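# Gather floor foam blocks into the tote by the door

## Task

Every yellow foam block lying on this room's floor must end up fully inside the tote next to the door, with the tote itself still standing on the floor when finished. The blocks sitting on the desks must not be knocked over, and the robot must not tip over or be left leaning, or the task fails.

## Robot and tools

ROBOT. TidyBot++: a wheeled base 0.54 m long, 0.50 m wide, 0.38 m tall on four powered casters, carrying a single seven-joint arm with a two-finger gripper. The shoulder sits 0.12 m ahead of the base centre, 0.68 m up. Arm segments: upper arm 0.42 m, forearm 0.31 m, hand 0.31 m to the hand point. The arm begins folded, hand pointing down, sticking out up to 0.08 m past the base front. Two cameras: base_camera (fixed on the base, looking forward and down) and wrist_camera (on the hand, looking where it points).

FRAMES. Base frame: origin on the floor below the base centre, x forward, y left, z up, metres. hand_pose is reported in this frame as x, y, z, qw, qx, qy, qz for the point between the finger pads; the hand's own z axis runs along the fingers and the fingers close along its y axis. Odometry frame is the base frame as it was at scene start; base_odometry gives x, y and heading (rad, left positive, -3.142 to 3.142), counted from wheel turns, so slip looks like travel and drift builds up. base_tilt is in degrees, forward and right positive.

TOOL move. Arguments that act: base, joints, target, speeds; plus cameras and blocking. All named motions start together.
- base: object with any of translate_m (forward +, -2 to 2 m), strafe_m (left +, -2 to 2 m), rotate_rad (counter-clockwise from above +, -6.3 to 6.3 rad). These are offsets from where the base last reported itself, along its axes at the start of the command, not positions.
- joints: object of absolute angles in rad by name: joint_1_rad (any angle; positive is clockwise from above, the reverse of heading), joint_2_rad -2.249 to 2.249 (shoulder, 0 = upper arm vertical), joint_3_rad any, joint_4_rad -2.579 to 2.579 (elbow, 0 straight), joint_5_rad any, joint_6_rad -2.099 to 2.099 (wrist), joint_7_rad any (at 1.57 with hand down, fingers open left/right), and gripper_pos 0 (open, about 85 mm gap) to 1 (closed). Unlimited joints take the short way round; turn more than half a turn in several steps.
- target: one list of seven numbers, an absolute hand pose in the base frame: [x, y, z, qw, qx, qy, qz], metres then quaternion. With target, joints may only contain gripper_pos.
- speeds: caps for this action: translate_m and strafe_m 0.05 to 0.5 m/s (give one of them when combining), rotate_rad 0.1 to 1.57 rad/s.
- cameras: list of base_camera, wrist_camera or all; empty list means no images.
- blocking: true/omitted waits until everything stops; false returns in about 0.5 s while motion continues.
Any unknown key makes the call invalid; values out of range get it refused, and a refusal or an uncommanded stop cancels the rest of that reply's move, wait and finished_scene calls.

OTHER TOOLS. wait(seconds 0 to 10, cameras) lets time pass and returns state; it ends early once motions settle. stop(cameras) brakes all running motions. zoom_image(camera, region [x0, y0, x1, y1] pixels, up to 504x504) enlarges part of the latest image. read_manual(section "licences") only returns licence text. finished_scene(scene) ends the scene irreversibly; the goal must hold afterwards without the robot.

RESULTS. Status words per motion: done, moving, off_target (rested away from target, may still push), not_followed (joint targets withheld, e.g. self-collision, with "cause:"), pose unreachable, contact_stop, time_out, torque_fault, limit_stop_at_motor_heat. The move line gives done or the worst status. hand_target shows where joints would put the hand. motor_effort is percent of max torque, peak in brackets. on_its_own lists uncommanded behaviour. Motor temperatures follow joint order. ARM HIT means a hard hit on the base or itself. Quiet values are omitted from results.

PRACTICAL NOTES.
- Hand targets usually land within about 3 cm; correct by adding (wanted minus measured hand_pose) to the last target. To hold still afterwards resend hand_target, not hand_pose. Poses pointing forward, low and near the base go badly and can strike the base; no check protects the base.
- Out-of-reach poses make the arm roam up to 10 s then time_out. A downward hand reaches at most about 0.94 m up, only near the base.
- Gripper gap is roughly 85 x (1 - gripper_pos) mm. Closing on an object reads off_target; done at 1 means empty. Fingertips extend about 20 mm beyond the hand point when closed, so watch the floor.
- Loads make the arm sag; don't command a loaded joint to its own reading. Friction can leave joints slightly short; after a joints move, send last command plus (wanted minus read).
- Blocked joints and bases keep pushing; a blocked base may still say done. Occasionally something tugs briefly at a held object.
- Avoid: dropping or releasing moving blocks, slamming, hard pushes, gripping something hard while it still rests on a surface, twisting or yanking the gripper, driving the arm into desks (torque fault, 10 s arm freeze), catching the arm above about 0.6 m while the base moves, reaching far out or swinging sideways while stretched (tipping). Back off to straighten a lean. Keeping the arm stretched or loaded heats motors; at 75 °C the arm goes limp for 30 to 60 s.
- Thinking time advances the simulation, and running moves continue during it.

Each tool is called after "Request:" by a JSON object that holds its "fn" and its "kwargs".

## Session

Survey in a circle with both cameras.

Request:
{"fn": "move", "kwargs": {"joints": {"joint_6_rad": 0.2}}}

Request:
{"fn": "move", "kwargs": {"base": {"rotate_rad": 1.05}, "cameras": ["wrist_camera"]}}

Request:
{"fn": "move", "kwargs": {"base": {"rotate_rad": 1.05}, "cameras": ["wrist_camera"]}}

Request:
{"fn": "move", "kwargs": {"base": {"rotate_rad": 1.05}, "cameras": ["wrist_camera"]}}

Request:
{"fn": "move", "kwargs": {"base": {"rotate_rad": 1.05}, "cameras": ["wrist_camera"]}}

Request:
{"fn": "move", "kwargs": {"base": {"rotate_rad": 1.05}, "cameras": ["wrist_camera"]}}

Request:
{"fn": "move", "kwargs": {"base": {"rotate_rad": 1.033}}}

Scene clock: 1.77 s.
Motor temperatures (°C): [36 37 34 38 39 46 46]
move: done
joint_status: all done
motor_effort: joint_1_rad=-1(1) joint_2_rad=-7(7) joint_3_rad=+1(1) joint_4_rad=+19(20) joint_5_rad=+0(0) joint_6_rad=+8(8) joint_7_rad=-1(1)

Scene clock: 3.70 s.
move: done
base_status: done
motor_effort: joint_1_rad=-1(2) joint_2_rad=-7(7) joint_3_rad=+1(2) joint_4_rad=+19(20) joint_5_rad=+0(0) joint_6_rad=+8(9) joint_7_rad=+0(1)
pictures: wrist_camera
camera_calibration:
wrist_camera: T_world_to_cam=[[0.0828255, -0.99503, 0.055274, -0.0614295], [-0.474842, -0.0881675, -0.875644, 0.956933], [0.876165, 0.0462792, -0.479784, 0.0482865], [0, 0, 0, 1]]

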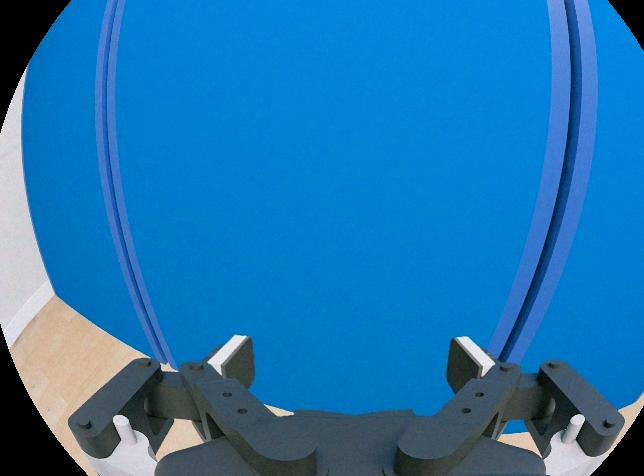

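Scene clock: 5.63 s.
move: done
base_status: done
motor_effort: joint_1_rad=-1(2) joint_2_rad=-7(7) joint_3_rad=+1(2) joint_4_rad=+19(20) joint_5_rad=+0(1) joint_6_rad=+8(8) joint_7_rad=-1(1)
pictures: wrist_camera
camera_calibration:
wrist_camera: T_world_to_cam=[[0.0828463, -0.995027, 0.0552936, -0.0614467], [-0.474572, -0.0881806, -0.875788, 0.956999], [0.876309, 0.046315, -0.479518, 0.0480153], [0, 0, 0, 1]]

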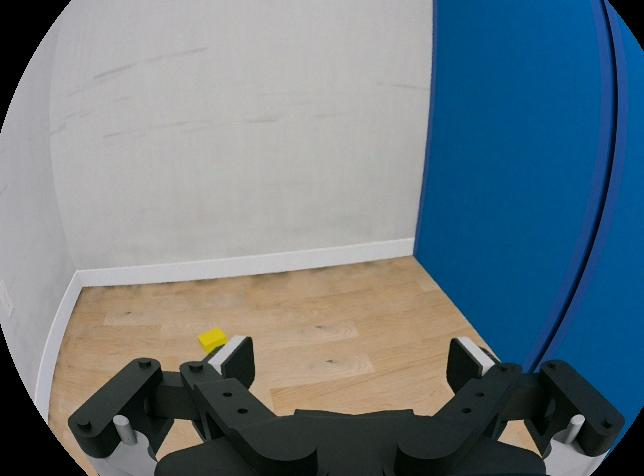

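Scene clock: 7.57 s.
move: done
base_status: done
motor_effort: joint_1_rad=-1(2) joint_2_rad=-7(7) joint_3_rad=+1(2) joint_4_rad=+19(19) joint_5_rad=+0(0) joint_6_rad=+9(9) joint_7_rad=+0(1)
pictures: wrist_camera
camera_calibration:
wrist_camera: T_world_to_cam=[[0.0828712, -0.995024, 0.0553072, -0.0614594], [-0.474463, -0.0881987, -0.875846, 0.957025], [0.876366, 0.0463412, -0.479411, 0.0479072], [0, 0, 0, 1]]

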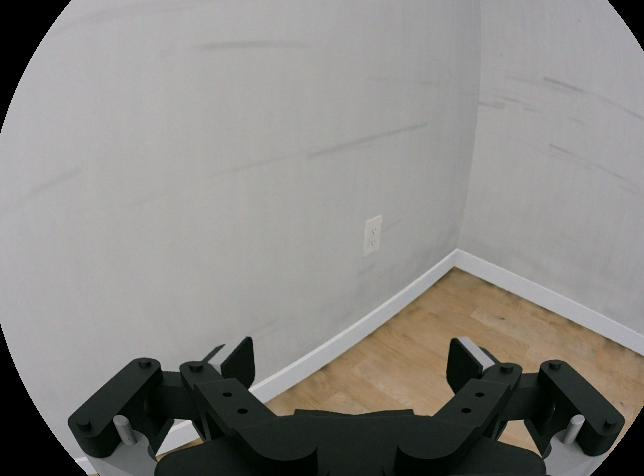

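Scene clock: 9.50 s.
move: done
base_status: done
motor_effort: joint_1_rad=-1(2) joint_2_rad=-6(7) joint_3_rad=+1(2) joint_4_rad=+19(19) joint_5_rad=+0(1) joint_6_rad=+8(8) joint_7_rad=-1(1)
pictures: wrist_camera
camera_calibration:
wrist_camera: T_world_to_cam=[[0.0828961, -0.995022, 0.0553208, -0.0614721], [-0.474354, -0.0882169, -0.875903, 0.957051], [0.876423, 0.0463674, -0.479305, 0.0477991], [0, 0, 0, 1]]

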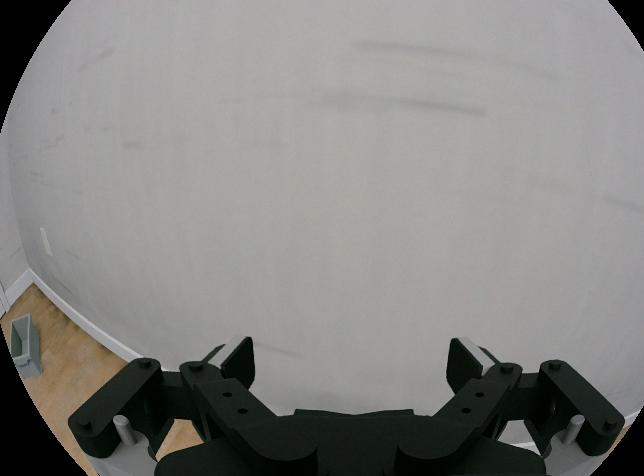

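Scene clock: 11.43 s.
move: done
base_status: done
motor_effort: joint_1_rad=-1(2) joint_2_rad=-6(7) joint_3_rad=+1(2) joint_4_rad=+19(19) joint_5_rad=+0(1) joint_6_rad=+8(8) joint_7_rad=-1(1)
pictures: wrist_camera
camera_calibration:
wrist_camera: T_world_to_cam=[[0.082921, -0.995019, 0.0553343, -0.0614848], [-0.474244, -0.088235, -0.87596, 0.957076], [0.87648, 0.0463935, -0.479199, 0.0476911], [0, 0, 0, 1]]

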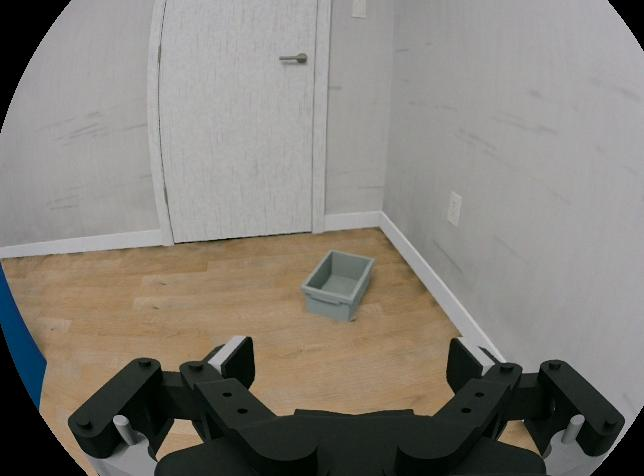

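Scene clock: 13.33 s.
move: done
base_odometry: x=+0.000 y=+0.000 heading=-0.005
base_tilt: forward=+0.4 right=-0.1
base_status: done
joint_positions: joint_1_rad=+0.001 joint_2_rad=-0.331 joint_3_rad=+3.105 joint_4_rad=-2.545 joint_5_rad=+0.026 joint_6_rad=+0.171 joint_7_rad=+1.594 gripper_pos=+0.000
motor_effort: joint_1_rad=-1(3) joint_2_rad=-7(7) joint_3_rad=+1(2) joint_4_rad=+19(20) joint_5_rad=+0(1) joint_6_rad=+9(9) joint_7_rad=-1(1)
hand_pose: x=+0.5104 y=+0.0169 z=+0.7498 quat_wxyz=(+0.007, +0.852, +0.040, +0.522) (m; base frame)
pictures: base_camera, wrist_camera
camera_calibration:
wrist_camera: T_world_to_cam=[[0.0829473, -0.995016, 0.0553459, -0.061496], [-0.474189, -0.0882549, -0.875989, 0.957089], [0.876507, 0.0464165, -0.479146, 0.0476374], [0, 0, 0, 1]]

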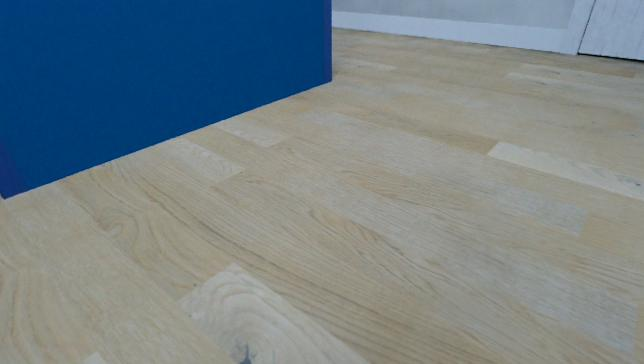

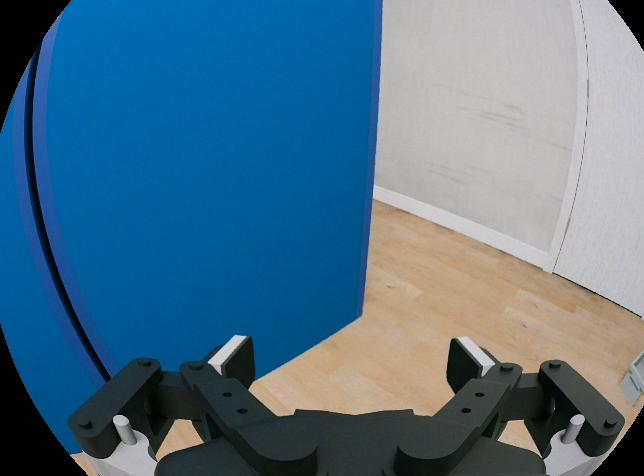

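Request:
{"fn": "move", "kwargs": {"base": {"rotate_rad": 2.49}, "joints": {"joint_6_rad": -0.844}, "cameras": []}}

Request:
{"fn": "move", "kwargs": {"base": {"translate_m": 0.52}, "cameras": []}}

Request:
{"fn": "move", "kwargs": {"target": [0.55, 0.02, 0.38, 0, 0.707, 0.707, 0]}}

Scene clock: 29.87 s.
move: done
base_status: done
joint_status: all done
motor_effort: joint_1_rad=-1(2) joint_2_rad=-3(7) joint_3_rad=+1(2) joint_4_rad=+15(19) joint_5_rad=+0(1) joint_6_rad=+1(8) joint_7_rad=-1(1)
pictures: none

Scene clock: 32.03 s.
move: done
base_status: done
motor_effort: joint_1_rad=+0(1) joint_2_rad=-2(5) joint_3_rad=+1(1) joint_4_rad=+14(17) joint_5_rad=+0(0) joint_6_rad=+1(3) joint_7_rad=-1(1)
pictures: none

Scene clock: 34.80 s.
move: off_target
base_odometry: x=-0.412 y=+0.318 heading=+2.484
base_tilt: forward=+0.4 right=-0.1
joint_positions: joint_1_rad=+0.161 joint_2_rad=+0.839 joint_3_rad=+2.830 joint_4_rad=-1.926 joint_5_rad=+0.477 joint_6_rad=-0.528 joint_7_rad=+2.537 gripper_pos=+0.000
motor_effort: joint_1_rad=-1(1) joint_2_rad=-35(36) joint_3_rad=-3(4) joint_4_rad=+6(15) joint_5_rad=+0(1) joint_6_rad=+0(2) joint_7_rad=+0(1)
hand_pose: x=+0.5211 y=+0.0208 z=+0.3736 quat_wxyz=(-0.022, +0.747, +0.664, -0.030) (m; base frame)
hand_target: x=+0.5500 y=+0.0200 z=+0.3800 quat_wxyz=(+0.000, +0.707, +0.707, +0.000) (m; base frame)
hand_status: off_target (0.030 m and 8.0 deg from the pose sent, 0.346 m and 85.9 deg at the start)
pictures: base_camera, wrist_camera
camera_calibration:
wrist_camera: T_world_to_cam=[[0.990147, -0.104711, -0.092978, -0.473588], [-0.101166, -0.99398, 0.0420688, 0.114433], [-0.0968233, -0.032248, -0.994779, 0.559324], [0, 0, 0, 1]]

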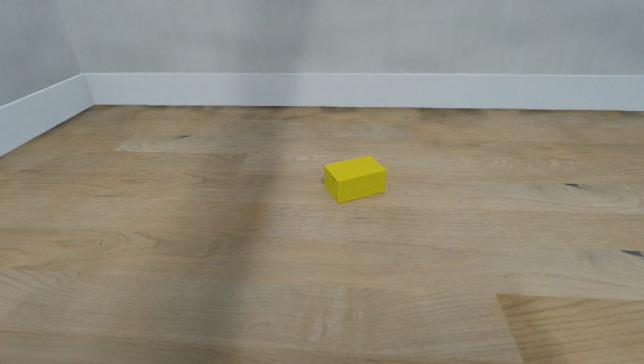

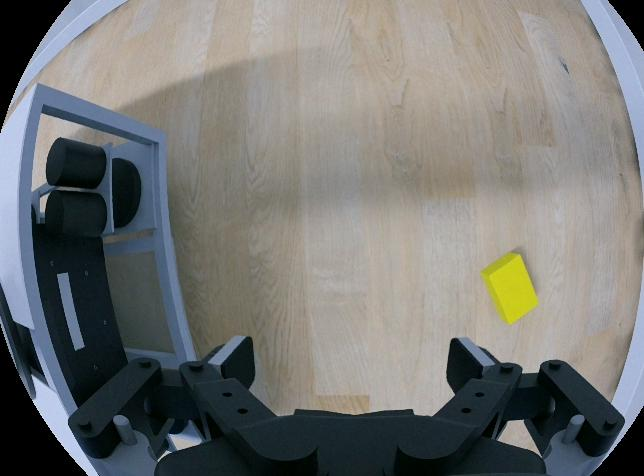

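Request:
{"fn": "move", "kwargs": {"base": {"translate_m": 0.185}, "target": [0.58, -0.045, 0.16, 0, 0.609, 0.793, 0]}}

Scene clock: 52.93 s.
move: off_target
base_odometry: x=-0.558 y=+0.431 heading=+2.485
base_tilt: forward=+0.4 right=-0.1
base_status: done
joint_positions: joint_1_rad=+0.216 joint_2_rad=+1.368 joint_3_rad=+2.931 joint_4_rad=-1.647 joint_5_rad=+0.809 joint_6_rad=-0.289 joint_7_rad=+2.664 gripper_pos=+0.000
motor_effort: joint_1_rad=+0(2) joint_2_rad=-41(43) joint_3_rad=-4(5) joint_4_rad=+2(9) joint_5_rad=+0(1) joint_6_rad=+0(1) joint_7_rad=-1(1)
hand_pose: x=+0.5504 y=-0.0280 z=+0.1534 quat_wxyz=(-0.030, +0.651, +0.758, -0.019) (m; base frame)
hand_target: x=+0.5800 y=-0.0450 z=+0.1600 quat_wxyz=(+0.000, +0.609, +0.793, +0.000) (m; base frame)
hand_status: off_target (0.035 m and 7.4 deg from the pose sent, 0.231 m and 22.1 deg at the start)
pictures: base_camera, wrist_camera
camera_calibration:
wrist_camera: T_world_to_cam=[[0.982659, 0.163933, -0.0866438, -0.51753], [0.165024, -0.986274, 0.00554427, -0.0626318], [-0.0845456, -0.0197465, -0.996224, 0.335348], [0, 0, 0, 1]]

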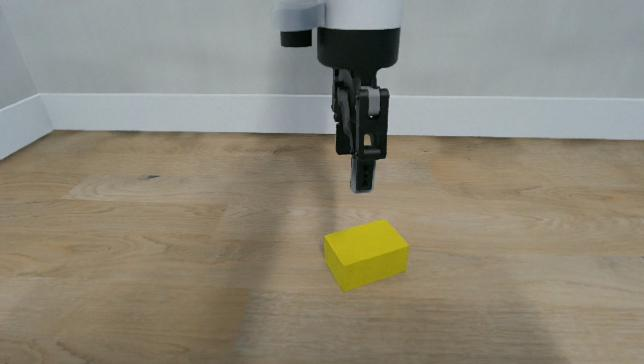

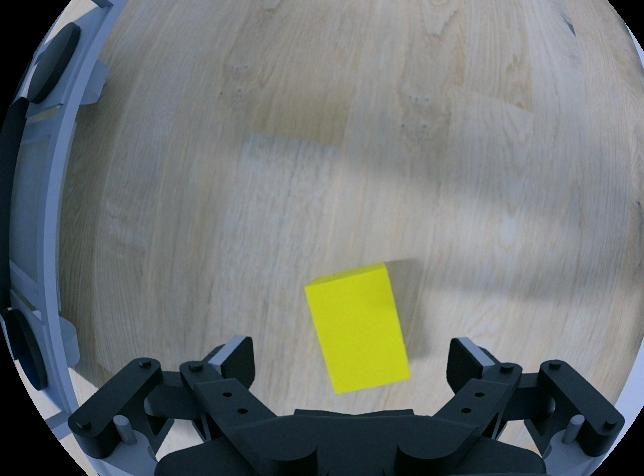

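Request:
{"fn": "move", "kwargs": {"target": [0.583, -0.066, 0.095, 0, 0.530, 0.848, 0]}}

Scene clock: 75.83 s.
move: off_target
base_odometry: x=-0.558 y=+0.431 heading=+2.485
base_tilt: forward=+0.4 right=-0.1
joint_positions: joint_1_rad=+0.262 joint_2_rad=+1.526 joint_3_rad=+2.933 joint_4_rad=-1.506 joint_5_rad=+0.885 joint_6_rad=-0.279 joint_7_rad=+2.853 gripper_pos=+0.000
motor_effort: joint_1_rad=-1(2) joint_2_rad=-41(44) joint_3_rad=-4(5) joint_4_rad=+2(3) joint_5_rad=+0(0) joint_6_rad=+0(1) joint_7_rad=+0(1)
hand_pose: x=+0.5538 y=-0.0508 z=+0.0872 quat_wxyz=(-0.030, +0.577, +0.816, -0.015) (m; base frame)
hand_target: x=+0.5830 y=-0.0660 z=+0.0950 quat_wxyz=(+0.000, +0.530, +0.848, +0.000) (m; base frame)
hand_status: off_target (0.034 m and 7.6 deg from the pose sent, 0.077 m and 17.7 deg at the start)
pictures: base_camera, wrist_camera
camera_calibration:
wrist_camera: T_world_to_cam=[[0.935607, 0.344164, -0.0786783, -0.488305], [0.344831, -0.938649, -0.00536765, -0.181456], [-0.0756987, -0.0221087, -0.996886, 0.264288], [0, 0, 0, 1]]

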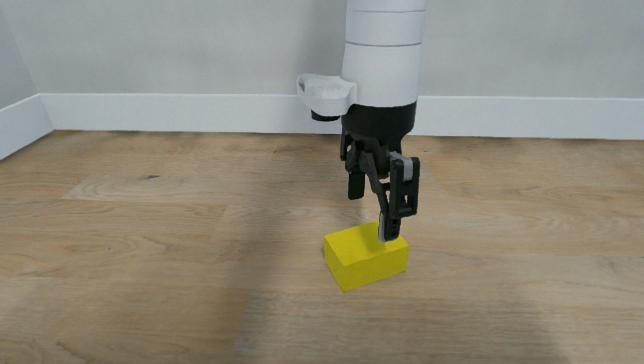

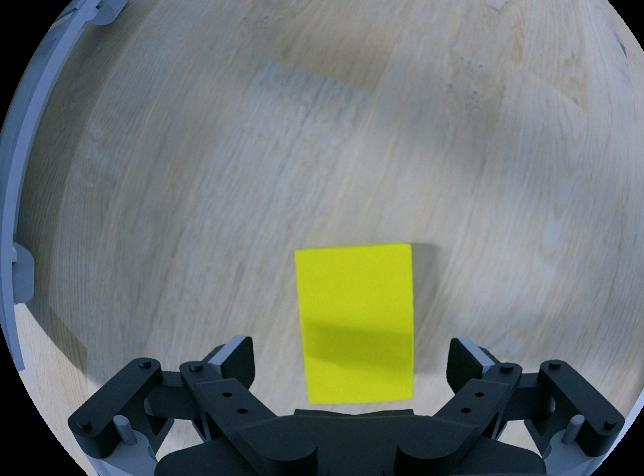

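Request:
{"fn": "move", "kwargs": {"target": [0.582, -0.066, 0.043, 0, 0.530, 0.848, 0]}}

Request:
{"fn": "move", "kwargs": {"joints": {"gripper_pos": 0.55}}}

Scene clock: 86.60 s.
move: off_target
motor_effort: joint_1_rad=-1(1) joint_2_rad=-41(44) joint_3_rad=-4(4) joint_4_rad=+1(3) joint_5_rad=+0(0) joint_6_rad=+0(1) joint_7_rad=-1(1)
hand_status: off_target (0.032 m and 7.8 deg from the pose sent, 0.055 m and 7.6 deg at the start)

Scene clock: 87.73 s.
move: off_target
base_odometry: x=-0.558 y=+0.431 heading=+2.485
base_tilt: forward=+0.5 right=-0.1
joint_positions: joint_1_rad=+0.262 joint_2_rad=+1.641 joint_3_rad=+2.942 joint_4_rad=-1.387 joint_5_rad=+0.886 joint_6_rad=-0.262 joint_7_rad=+2.871 gripper_pos=+0.399
joint_status: gripper_pos off_target (ended at +0.399, target +0.550)
motor_effort: joint_1_rad=+1(2) joint_2_rad=-41(42) joint_3_rad=-3(4) joint_4_rad=+4(10) joint_5_rad=+0(1) joint_6_rad=+0(4) joint_7_rad=-1(1)
hand_pose: x=+0.5585 y=-0.0539 z=+0.0377 quat_wxyz=(-0.025, +0.580, +0.814, -0.010) (m; base frame)
pictures: base_camera, wrist_camera
camera_calibration:
wrist_camera: T_world_to_cam=[[0.93831, 0.339557, -0.0653876, -0.497843], [0.340116, -0.940379, -0.00271751, -0.183845], [-0.0624119, -0.0196895, -0.997856, 0.207938], [0, 0, 0, 1]]

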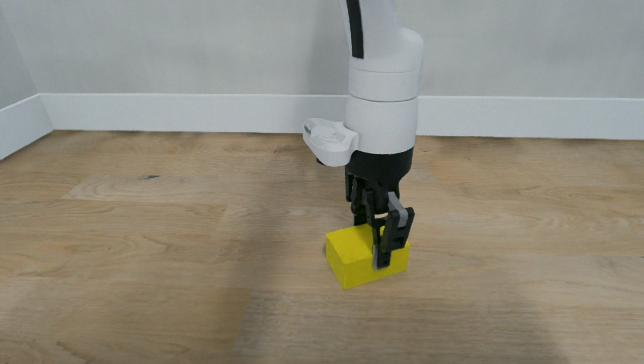

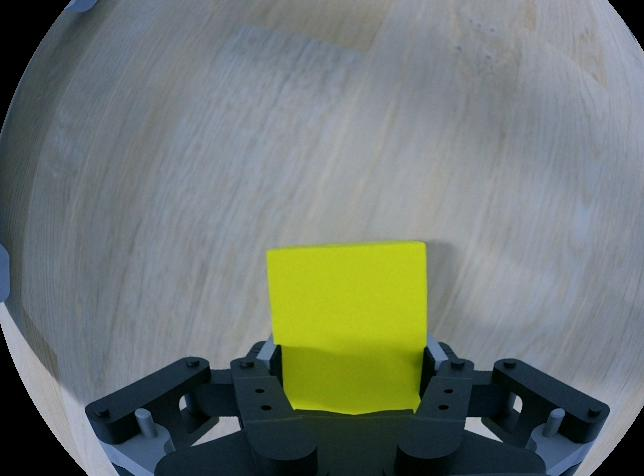

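Request:
{"fn": "move", "kwargs": {"target": [0.565, -0.05, 0.2, 0, 0.530, 0.848, 0], "cameras": []}}

Request:
{"fn": "move", "kwargs": {"target": [0.42, 0.0, 0.5, 0, 0.707, 0.707, 0], "joints": {"gripper_pos": 0.75}, "cameras": []}}

Request:
{"fn": "move", "kwargs": {"base": {"rotate_rad": 2.9}, "cameras": []}}

Request:
{"fn": "move", "kwargs": {"base": {"translate_m": 0.95}}}

Scene clock: 107.83 s.
move: off_target
motor_effort: joint_1_rad=-1(1) joint_2_rad=-40(44) joint_3_rad=-3(4) joint_4_rad=+3(4) joint_5_rad=+0(1) joint_6_rad=+0(1) joint_7_rad=-1(1)
hand_status: off_target (0.011 m and 2.9 deg from the pose sent, 0.162 m and 7.5 deg at the start)
pictures: none

Scene clock: 110.27 s.
move: off_target
joint_status: gripper_pos off_target (ended at +0.399, target +0.750)
motor_effort: joint_1_rad=-1(2) joint_2_rad=-23(43) joint_3_rad=-2(4) joint_4_rad=+9(10) joint_5_rad=+0(0) joint_6_rad=+1(1) joint_7_rad=+0(1)
hand_status: off_target (0.019 m and 4.2 deg from the pose sent, 0.345 m and 23.3 deg at the start)
pictures: none

Scene clock: 113.40 s.
move: done
base_status: done
motor_effort: joint_1_rad=-1(3) joint_2_rad=-23(24) joint_3_rad=-2(3) joint_4_rad=+10(10) joint_5_rad=+0(1) joint_6_rad=+1(1) joint_7_rad=+0(1)
pictures: none

Scene clock: 116.27 s.
move: done
base_odometry: x=+0.034 y=-0.313 heading=-0.897
base_tilt: forward=+0.4 right=-0.1
base_status: done
joint_positions: joint_1_rad=+0.322 joint_2_rad=+0.384 joint_3_rad=+2.742 joint_4_rad=-2.243 joint_5_rad=+0.320 joint_6_rad=-0.538 joint_7_rad=+2.871 gripper_pos=+0.399
motor_effort: joint_1_rad=-1(2) joint_2_rad=-23(25) joint_3_rad=-2(3) joint_4_rad=+10(11) joint_5_rad=+0(0) joint_6_rad=+1(1) joint_7_rad=+0(1)
hand_pose: x=+0.4328 y=-0.0050 z=+0.4964 quat_wxyz=(+0.015, +0.687, +0.726, +0.004) (m; base frame)
pictures: base_camera, wrist_camera
camera_calibration:
wrist_camera: T_world_to_cam=[[0.997755, 0.0665504, 0.00744367, -0.429662], [0.0661661, -0.99686, 0.0434995, 0.00151309], [0.0103152, -0.0429094, -0.999026, 0.627784], [0, 0, 0, 1]]

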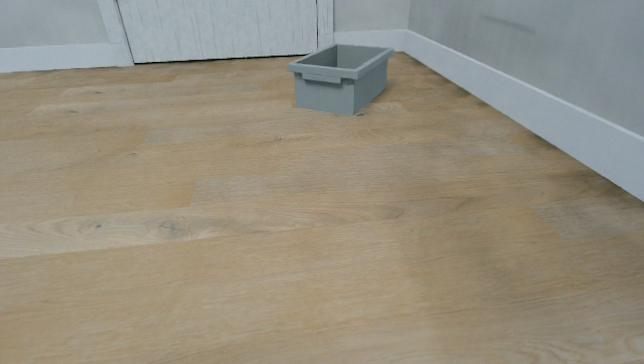

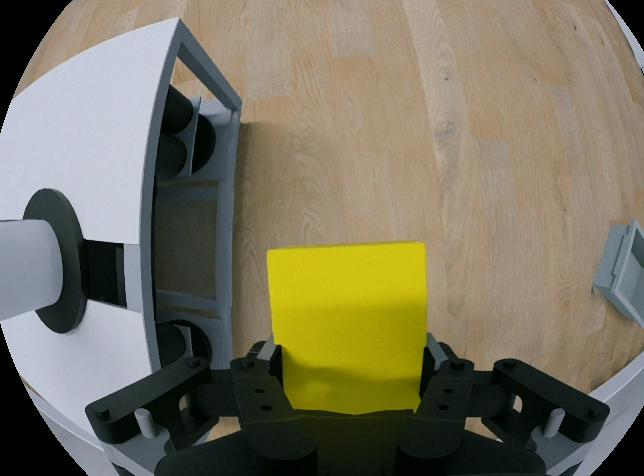

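Request:
{"fn": "move", "kwargs": {"base": {"rotate_rad": -0.045}, "cameras": []}}

Request:
{"fn": "move", "kwargs": {"base": {"translate_m": 0.7}, "cameras": []}}

Request:
{"fn": "move", "kwargs": {"target": [0.56, 0.0, 0.36, 0, 0.819, 0.574, 0]}}

Scene clock: 130.47 s.
move: done
base_status: done
motor_effort: joint_1_rad=-1(3) joint_2_rad=-23(23) joint_3_rad=-2(3) joint_4_rad=+9(10) joint_5_rad=+0(1) joint_6_rad=+0(1) joint_7_rad=-1(1)
pictures: none

Scene clock: 132.97 s.
move: done
base_status: done
motor_effort: joint_1_rad=-1(2) joint_2_rad=-22(24) joint_3_rad=-2(3) joint_4_rad=+9(11) joint_5_rad=+0(0) joint_6_rad=+0(1) joint_7_rad=-1(1)
pictures: none

Scene clock: 134.97 s.
move: off_target
base_odometry: x=+0.446 y=-0.879 heading=-0.943
base_tilt: forward=+0.5 right=-0.1
joint_positions: joint_1_rad=+0.189 joint_2_rad=+0.885 joint_3_rad=+2.874 joint_4_rad=-1.896 joint_5_rad=+0.398 joint_6_rad=-0.484 joint_7_rad=+2.467 gripper_pos=+0.399
motor_effort: joint_1_rad=+0(1) joint_2_rad=-36(38) joint_3_rad=-3(4) joint_4_rad=+6(10) joint_5_rad=+0(1) joint_6_rad=+0(1) joint_7_rad=+0(1)
hand_pose: x=+0.5319 y=+0.0056 z=+0.3547 quat_wxyz=(-0.031, +0.811, +0.584, -0.021) (m; base frame)
hand_target: x=+0.5600 y=+0.0000 z=+0.3600 quat_wxyz=(+0.000, +0.819, +0.574, +0.000) (m; base frame)
hand_status: off_target (0.029 m and 4.6 deg from the pose sent, 0.188 m and 22.9 deg at the start)
pictures: base_camera, wrist_camera
camera_calibration:
wrist_camera: T_world_to_cam=[[0.948367, -0.302758, -0.094544, -0.463691], [-0.301788, -0.953054, 0.0247373, 0.213815], [-0.0975949, 0.00507217, -0.995213, 0.541431], [0, 0, 0, 1]]

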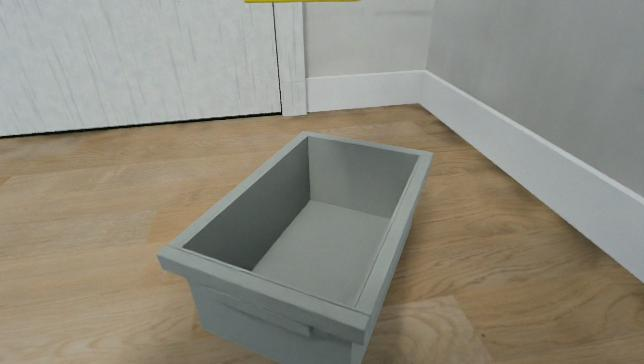

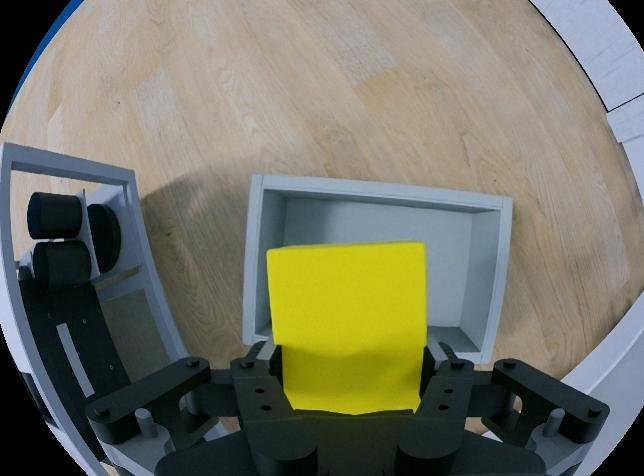

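Request:
{"fn": "move", "kwargs": {"target": [0.585, -0.001, 0.2, 0, 0.839, 0.545, 0], "cameras": []}}

Request:
{"fn": "move", "kwargs": {"target": [0.587, -0.001, 0.11, 0, 0.839, 0.545, 0]}}

Scene clock: 150.83 s.
move: off_target
motor_effort: joint_1_rad=+0(2) joint_2_rad=-40(43) joint_3_rad=-3(4) joint_4_rad=+2(7) joint_5_rad=+0(1) joint_6_rad=+0(1) joint_7_rad=-1(1)
hand_status: off_target (0.033 m and 4.5 deg from the pose sent, 0.164 m and 7.1 deg at the start)
pictures: none

Scene clock: 152.33 s.
move: off_target
base_odometry: x=+0.446 y=-0.879 heading=-0.943
base_tilt: forward=+0.5 right=-0.1
joint_positions: joint_1_rad=+0.090 joint_2_rad=+1.480 joint_3_rad=+3.025 joint_4_rad=-1.543 joint_5_rad=+0.508 joint_6_rad=-0.222 joint_7_rad=+2.306 gripper_pos=+0.399
motor_effort: joint_1_rad=+0(1) joint_2_rad=-41(44) joint_3_rad=-2(3) joint_4_rad=+2(4) joint_5_rad=+0(1) joint_6_rad=+0(0) joint_7_rad=-1(1)
hand_pose: x=+0.5530 y=+0.0013 z=+0.1008 quat_wxyz=(-0.026, +0.835, +0.548, -0.027) (m; base frame)
hand_target: x=+0.5870 y=-0.0010 z=+0.1100 quat_wxyz=(+0.000, +0.839, +0.545, +0.000) (m; base frame)
hand_status: off_target (0.035 m and 4.4 deg from the pose sent, 0.089 m and 4.5 deg at the start)
pictures: base_camera, wrist_camera
camera_calibration:
wrist_camera: T_world_to_cam=[[0.917875, -0.385701, -0.0934887, -0.492141], [-0.383358, -0.922618, 0.0425681, 0.265636], [-0.102673, -0.00323257, -0.99471, 0.293599], [0, 0, 0, 1]]

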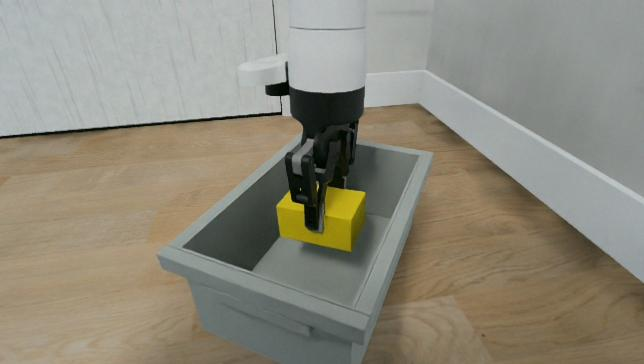

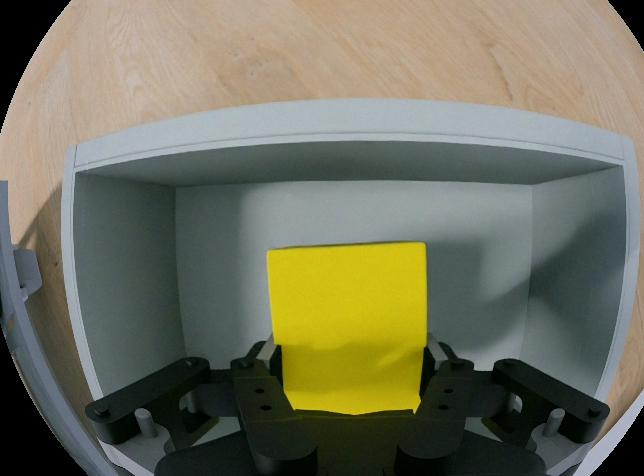

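Request:
{"fn": "move", "kwargs": {"target": [0.585, -0.001, 0.065, 0, 0.839, 0.545, 0], "cameras": []}}

Request:
{"fn": "move", "kwargs": {"target": [0.582, -0.001, 0.05, 0, 0.839, 0.545, 0], "cameras": []}}

Request:
{"fn": "move", "kwargs": {"joints": {"gripper_pos": 0.15}, "cameras": []}}

Request:
{"fn": "move", "kwargs": {"target": [0.58, -0.001, 0.25, 0, 0.839, 0.545, 0]}}

Scene clock: 162.80 s.
move: off_target
motor_effort: joint_1_rad=-1(1) joint_2_rad=-42(44) joint_3_rad=-2(3) joint_4_rad=+1(3) joint_5_rad=+0(0) joint_6_rad=+0(1) joint_7_rad=-1(1)
hand_status: off_target (0.031 m and 3.8 deg from the pose sent, 0.048 m and 4.4 deg at the start)
pictures: none

Scene clock: 163.53 s.
move: off_target
motor_effort: joint_1_rad=+0(1) joint_2_rad=-41(43) joint_3_rad=-2(2) joint_4_rad=+2(3) joint_5_rad=+0(0) joint_6_rad=+0(0) joint_7_rad=+0(1)
hand_status: off_target (0.026 m and 3.4 deg from the pose sent, 0.028 m and 3.8 deg at the start)
pictures: none

Scene clock: 164.40 s.
move: done
joint_status: all done
motor_effort: joint_1_rad=-1(1) joint_2_rad=-41(42) joint_3_rad=-2(2) joint_4_rad=+2(2) joint_5_rad=+0(0) joint_6_rad=+0(0) joint_7_rad=-1(1)
pictures: none

Scene clock: 166.07 s.
move: off_target
base_odometry: x=+0.446 y=-0.879 heading=-0.943
base_tilt: forward=+0.5 right=-0.1
joint_positions: joint_1_rad=+0.096 joint_2_rad=+1.158 joint_3_rad=+2.995 joint_4_rad=-1.735 joint_5_rad=+0.513 joint_6_rad=-0.264 joint_7_rad=+2.302 gripper_pos=+0.150
motor_effort: joint_1_rad=-1(1) joint_2_rad=-41(45) joint_3_rad=-3(3) joint_4_rad=+5(5) joint_5_rad=+0(0) joint_6_rad=+0(1) joint_7_rad=-1(1)
hand_pose: x=+0.5886 y=+0.0035 z=+0.2394 quat_wxyz=(+0.004, +0.828, +0.560, +0.010) (m; base frame)
hand_target: x=+0.5800 y=-0.0010 z=+0.2500 quat_wxyz=(+0.000, +0.839, +0.545, +0.000) (m; base frame)
hand_status: off_target (0.014 m and 2.5 deg from the pose sent, 0.206 m and 3.4 deg at the start)
pictures: base_camera, wrist_camera
camera_calibration:
wrist_camera: T_world_to_cam=[[0.932464, -0.361261, -0.00112089, -0.541837], [-0.361207, -0.93237, 0.0147091, 0.269081], [-0.0063589, -0.0133108, -0.999891, 0.379695], [0, 0, 0, 1]]

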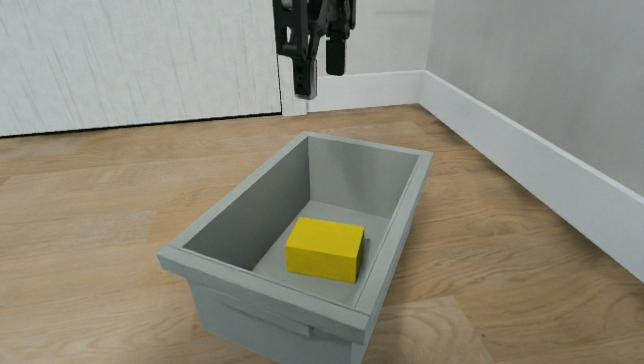

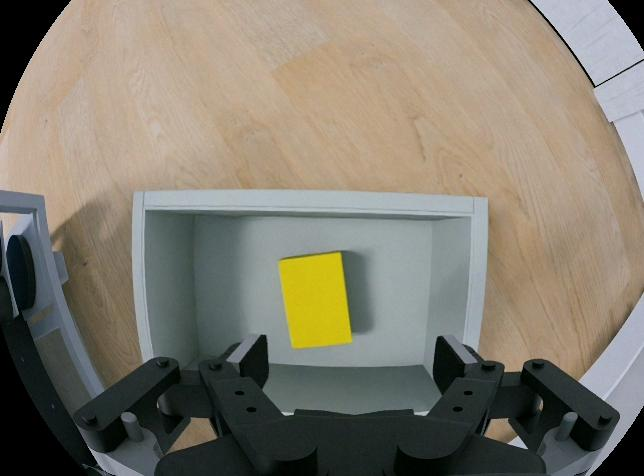

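Request:
{"fn": "move", "kwargs": {"base": {"translate_m": -0.35}, "cameras": []}}

Request:
{"fn": "move", "kwargs": {"base": {"rotate_rad": 1.728}, "joints": {"joint_1_rad": 0.0, "joint_2_rad": -0.34, "joint_3_rad": 3.105, "joint_4_rad": -2.54, "joint_5_rad": 0.03, "joint_6_rad": 0.2, "joint_7_rad": 1.59}}}

Request:
{"fn": "move", "kwargs": {"base": {"translate_m": 0.45}, "cameras": []}}

Request:
{"fn": "move", "kwargs": {"base": {"strafe_m": -0.92}}}

Scene clock: 194.07 s.
move: done
base_status: done
motor_effort: joint_1_rad=-1(4) joint_2_rad=-41(43) joint_3_rad=-3(4) joint_4_rad=+4(6) joint_5_rad=+0(0) joint_6_rad=+0(1) joint_7_rad=-1(1)
pictures: none

Scene clock: 196.77 s.
move: done
base_status: done
joint_status: all done
motor_effort: joint_1_rad=-1(6) joint_2_rad=-7(43) joint_3_rad=+1(6) joint_4_rad=+19(20) joint_5_rad=+0(1) joint_6_rad=+8(9) joint_7_rad=+0(2)

Scene clock: 198.73 s.
move: done
base_status: done
motor_effort: joint_1_rad=-1(1) joint_2_rad=-7(11) joint_3_rad=+1(2) joint_4_rad=+19(21) joint_5_rad=+0(1) joint_6_rad=+8(9) joint_7_rad=-1(1)
pictures: none

Scene clock: 201.43 s.
move: done
base_odometry: x=+1.209 y=-0.929 heading=+0.784
base_tilt: forward=+0.4 right=-0.1
base_status: done
joint_positions: joint_1_rad=+0.014 joint_2_rad=-0.331 joint_3_rad=+3.096 joint_4_rad=-2.531 joint_5_rad=+0.083 joint_6_rad=+0.173 joint_7_rad=+1.667 gripper_pos=+0.150
motor_effort: joint_1_rad=-1(2) joint_2_rad=-7(7) joint_3_rad=+1(3) joint_4_rad=+20(20) joint_5_rad=+0(1) joint_6_rad=+8(9) joint_7_rad=-1(1)
hand_pose: x=+0.5151 y=+0.0183 z=+0.7571 quat_wxyz=(+0.040, +0.844, +0.095, +0.527) (m; base frame)
pictures: base_camera, wrist_camera
camera_calibration:
wrist_camera: T_world_to_cam=[[0.141675, -0.975283, 0.169564, -0.177983], [-0.448997, -0.215969, -0.86704, 0.948423], [0.88223, 0.0467041, -0.468497, 0.0359586], [0, 0, 0, 1]]

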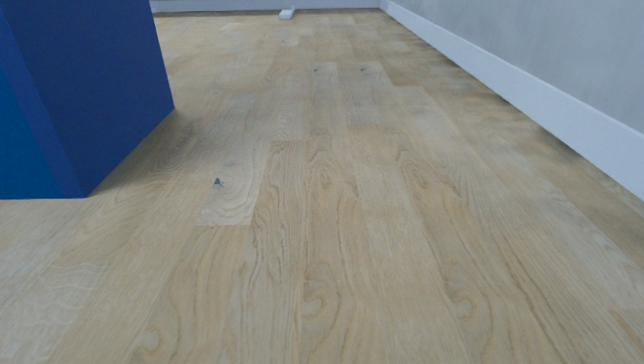

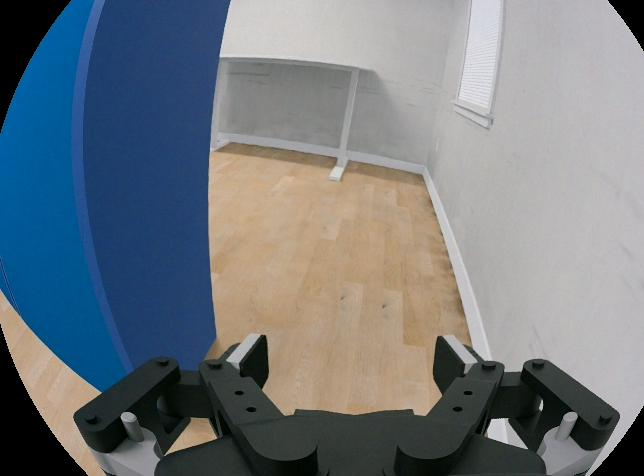

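Request:
{"fn": "move", "kwargs": {"base": {"translate_m": 1.45}}}

Request:
{"fn": "move", "kwargs": {"base": {"rotate_rad": 0.9}, "cameras": ["wrist_camera","base_camera"]}}

Request:
{"fn": "move", "kwargs": {"base": {"translate_m": 0.35}, "cameras": ["wrist_camera","base_camera"]}}

Request:
{"fn": "move", "kwargs": {"base": {"rotate_rad": 0.8}, "cameras": ["wrist_camera","base_camera"]}}

Scene clock: 214.17 s.
move: done
base_status: done
motor_effort: joint_1_rad=-1(1) joint_2_rad=-6(9) joint_3_rad=+1(1) joint_4_rad=+19(21) joint_5_rad=+0(0) joint_6_rad=+8(9) joint_7_rad=-1(1)

Scene clock: 215.97 s.
move: done
base_status: done
motor_effort: joint_1_rad=-1(2) joint_2_rad=-7(7) joint_3_rad=+1(2) joint_4_rad=+19(20) joint_5_rad=+0(1) joint_6_rad=+8(9) joint_7_rad=-1(1)
pictures: base_camera, wrist_camera
camera_calibration:
wrist_camera: T_world_to_cam=[[0.144026, -0.974998, 0.169221, -0.177776], [-0.445633, -0.216586, -0.868621, 0.94861], [0.883554, 0.0496935, -0.465685, 0.0340907], [0, 0, 0, 1]]

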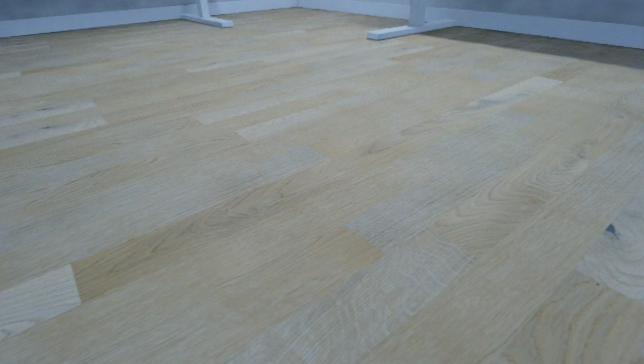

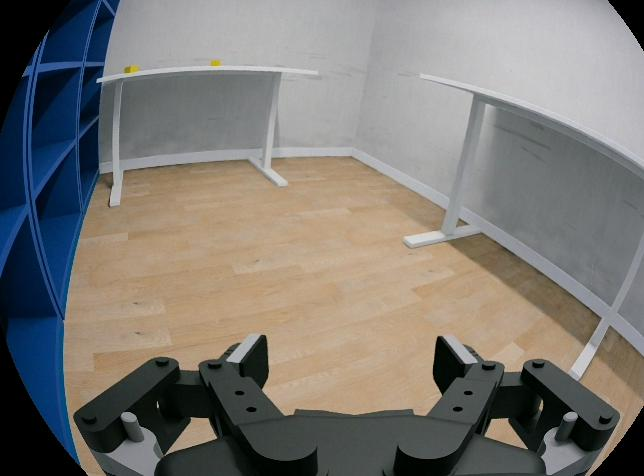

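Scene clock: 218.00 s.
move: done
base_status: done
motor_effort: joint_1_rad=-1(1) joint_2_rad=-7(10) joint_3_rad=+1(2) joint_4_rad=+20(21) joint_5_rad=+0(0) joint_6_rad=+8(9) joint_7_rad=-1(1)
pictures: base_camera, wrist_camera
camera_calibration:
wrist_camera: T_world_to_cam=[[0.144373, -0.974997, 0.16893, -0.177598], [-0.447031, -0.21657, -0.867906, 0.94818], [0.882791, 0.0497854, -0.46712, 0.0351143], [0, 0, 0, 1]]

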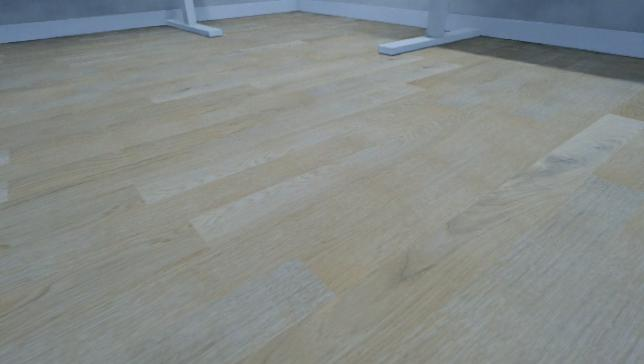

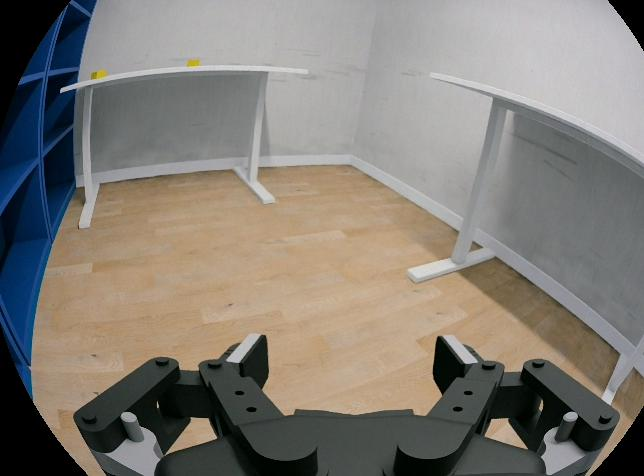

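Scene clock: 219.70 s.
move: done
base_odometry: x=+2.196 y=+0.443 heading=+2.483
base_tilt: forward=+0.4 right=-0.1
base_status: done
joint_positions: joint_1_rad=+0.009 joint_2_rad=-0.332 joint_3_rad=+3.098 joint_4_rad=-2.533 joint_5_rad=+0.083 joint_6_rad=+0.175 joint_7_rad=+1.667 gripper_pos=+0.150
motor_effort: joint_1_rad=-1(2) joint_2_rad=-6(7) joint_3_rad=+1(2) joint_4_rad=+19(20) joint_5_rad=+0(1) joint_6_rad=+9(9) joint_7_rad=-1(1)
hand_pose: x=+0.5145 y=+0.0200 z=+0.7573 quat_wxyz=(+0.038, +0.843, +0.097, +0.528) (m; base frame)
pictures: base_camera, wrist_camera
camera_calibration:
wrist_camera: T_world_to_cam=[[0.145304, -0.974938, 0.168469, -0.177324], [-0.446828, -0.216586, -0.868006, 0.948244], [0.882741, 0.0508482, -0.4671, 0.0350996], [0, 0, 0, 1]]

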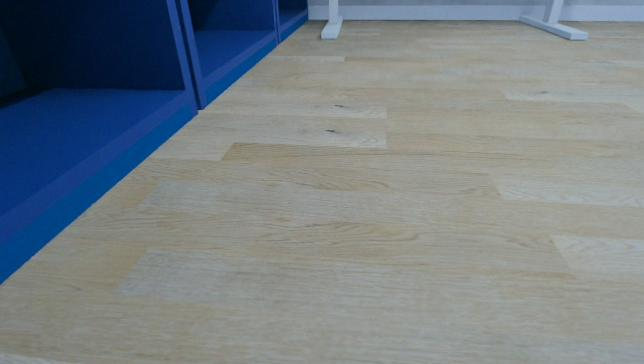

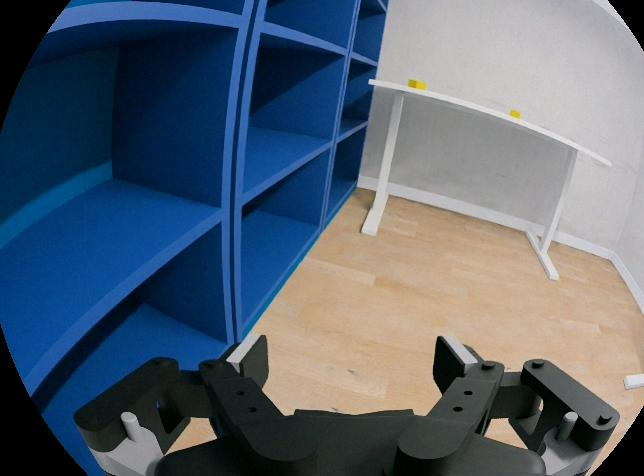

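Request:
{"fn": "move", "kwargs": {"base": {"rotate_rad": -1.3}, "cameras": ["wrist_camera","base_camera"]}}

Request:
{"fn": "move", "kwargs": {"base": {"rotate_rad": -0.8}, "cameras": ["wrist_camera","base_camera"]}}

Request:
{"fn": "move", "kwargs": {"base": {"rotate_rad": -1.2}, "cameras": ["wrist_camera","base_camera"]}}

Scene clock: 230.17 s.
move: done
base_status: done
motor_effort: joint_1_rad=-1(2) joint_2_rad=-7(8) joint_3_rad=+1(2) joint_4_rad=+19(20) joint_5_rad=+0(1) joint_6_rad=+8(9) joint_7_rad=+0(1)
pictures: base_camera, wrist_camera
camera_calibration:
wrist_camera: T_world_to_cam=[[0.143557, -0.975433, 0.167098, -0.176015], [-0.44722, -0.214565, -0.868307, 0.948548], [0.882828, 0.0499225, -0.467035, 0.03502], [0, 0, 0, 1]]

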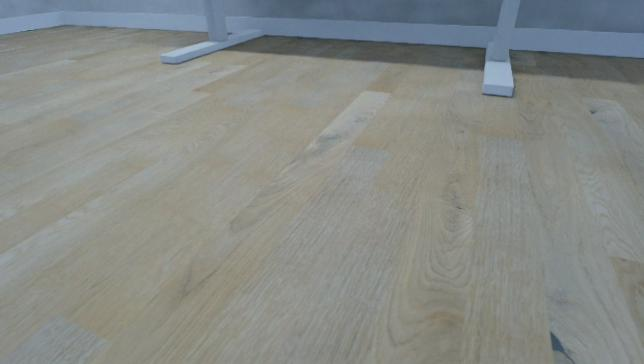

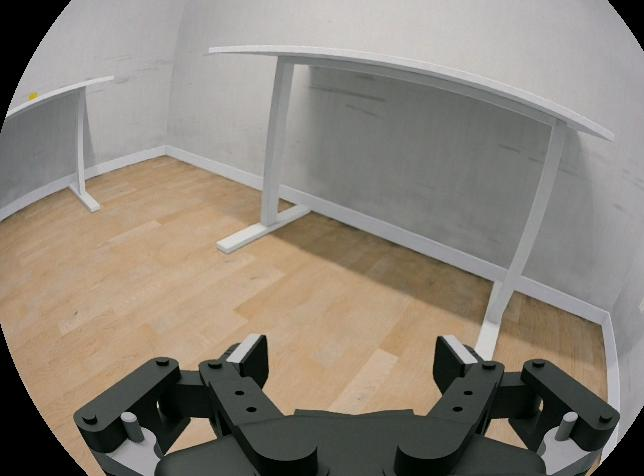

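Scene clock: 231.90 s.
move: done
base_status: done
motor_effort: joint_1_rad=-1(2) joint_2_rad=-7(7) joint_3_rad=+1(3) joint_4_rad=+19(20) joint_5_rad=+0(0) joint_6_rad=+8(9) joint_7_rad=-1(1)
pictures: base_camera, wrist_camera
camera_calibration:
wrist_camera: T_world_to_cam=[[0.142941, -0.975602, 0.166637, -0.175557], [-0.44736, -0.213872, -0.868405, 0.948651], [0.882857, 0.0495843, -0.467016, 0.0349962], [0, 0, 0, 1]]

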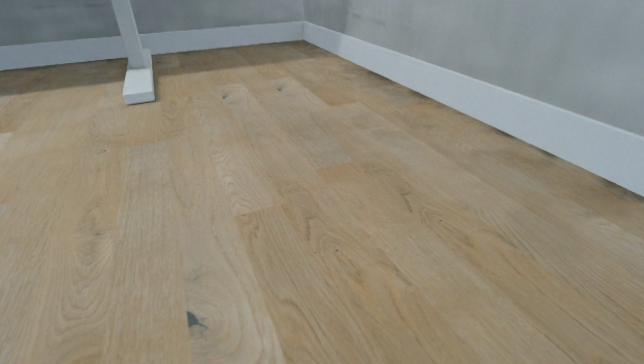

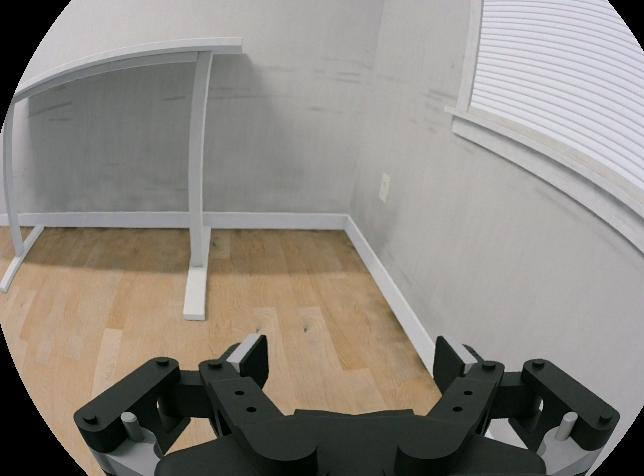

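Scene clock: 233.93 s.
move: done
base_odometry: x=+2.196 y=+0.443 heading=-0.814
base_tilt: forward=+0.4 right=-0.1
base_status: done
joint_positions: joint_1_rad=+0.007 joint_2_rad=-0.332 joint_3_rad=+3.101 joint_4_rad=-2.533 joint_5_rad=+0.081 joint_6_rad=+0.175 joint_7_rad=+1.667 gripper_pos=+0.150
motor_effort: joint_1_rad=+0(2) joint_2_rad=-7(7) joint_3_rad=+1(2) joint_4_rad=+20(20) joint_5_rad=+0(1) joint_6_rad=+8(9) joint_7_rad=-1(1)
hand_pose: x=+0.5146 y=+0.0190 z=+0.7573 quat_wxyz=(+0.038, +0.843, +0.095, +0.528) (m; base frame)
pictures: base_camera, wrist_camera
camera_calibration:
wrist_camera: T_world_to_cam=[[0.142468, -0.97573, 0.166296, -0.175226], [-0.447465, -0.213352, -0.868479, 0.948727], [0.882881, 0.0493189, -0.467001, 0.0349766], [0, 0, 0, 1]]

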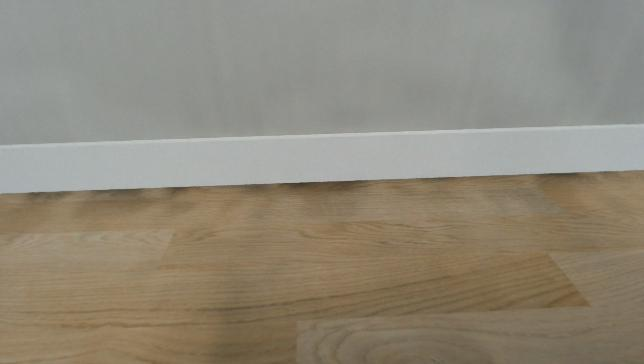

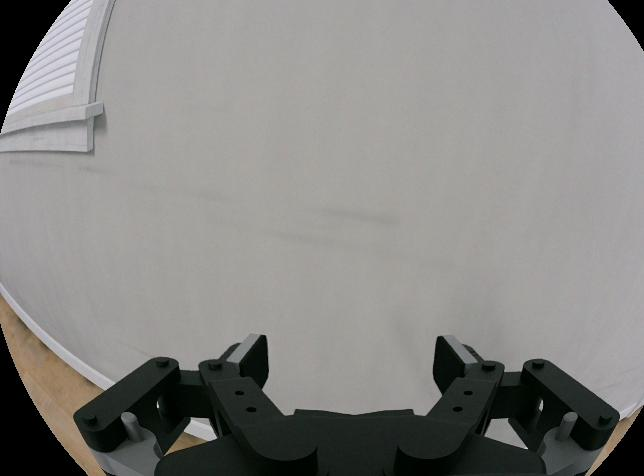

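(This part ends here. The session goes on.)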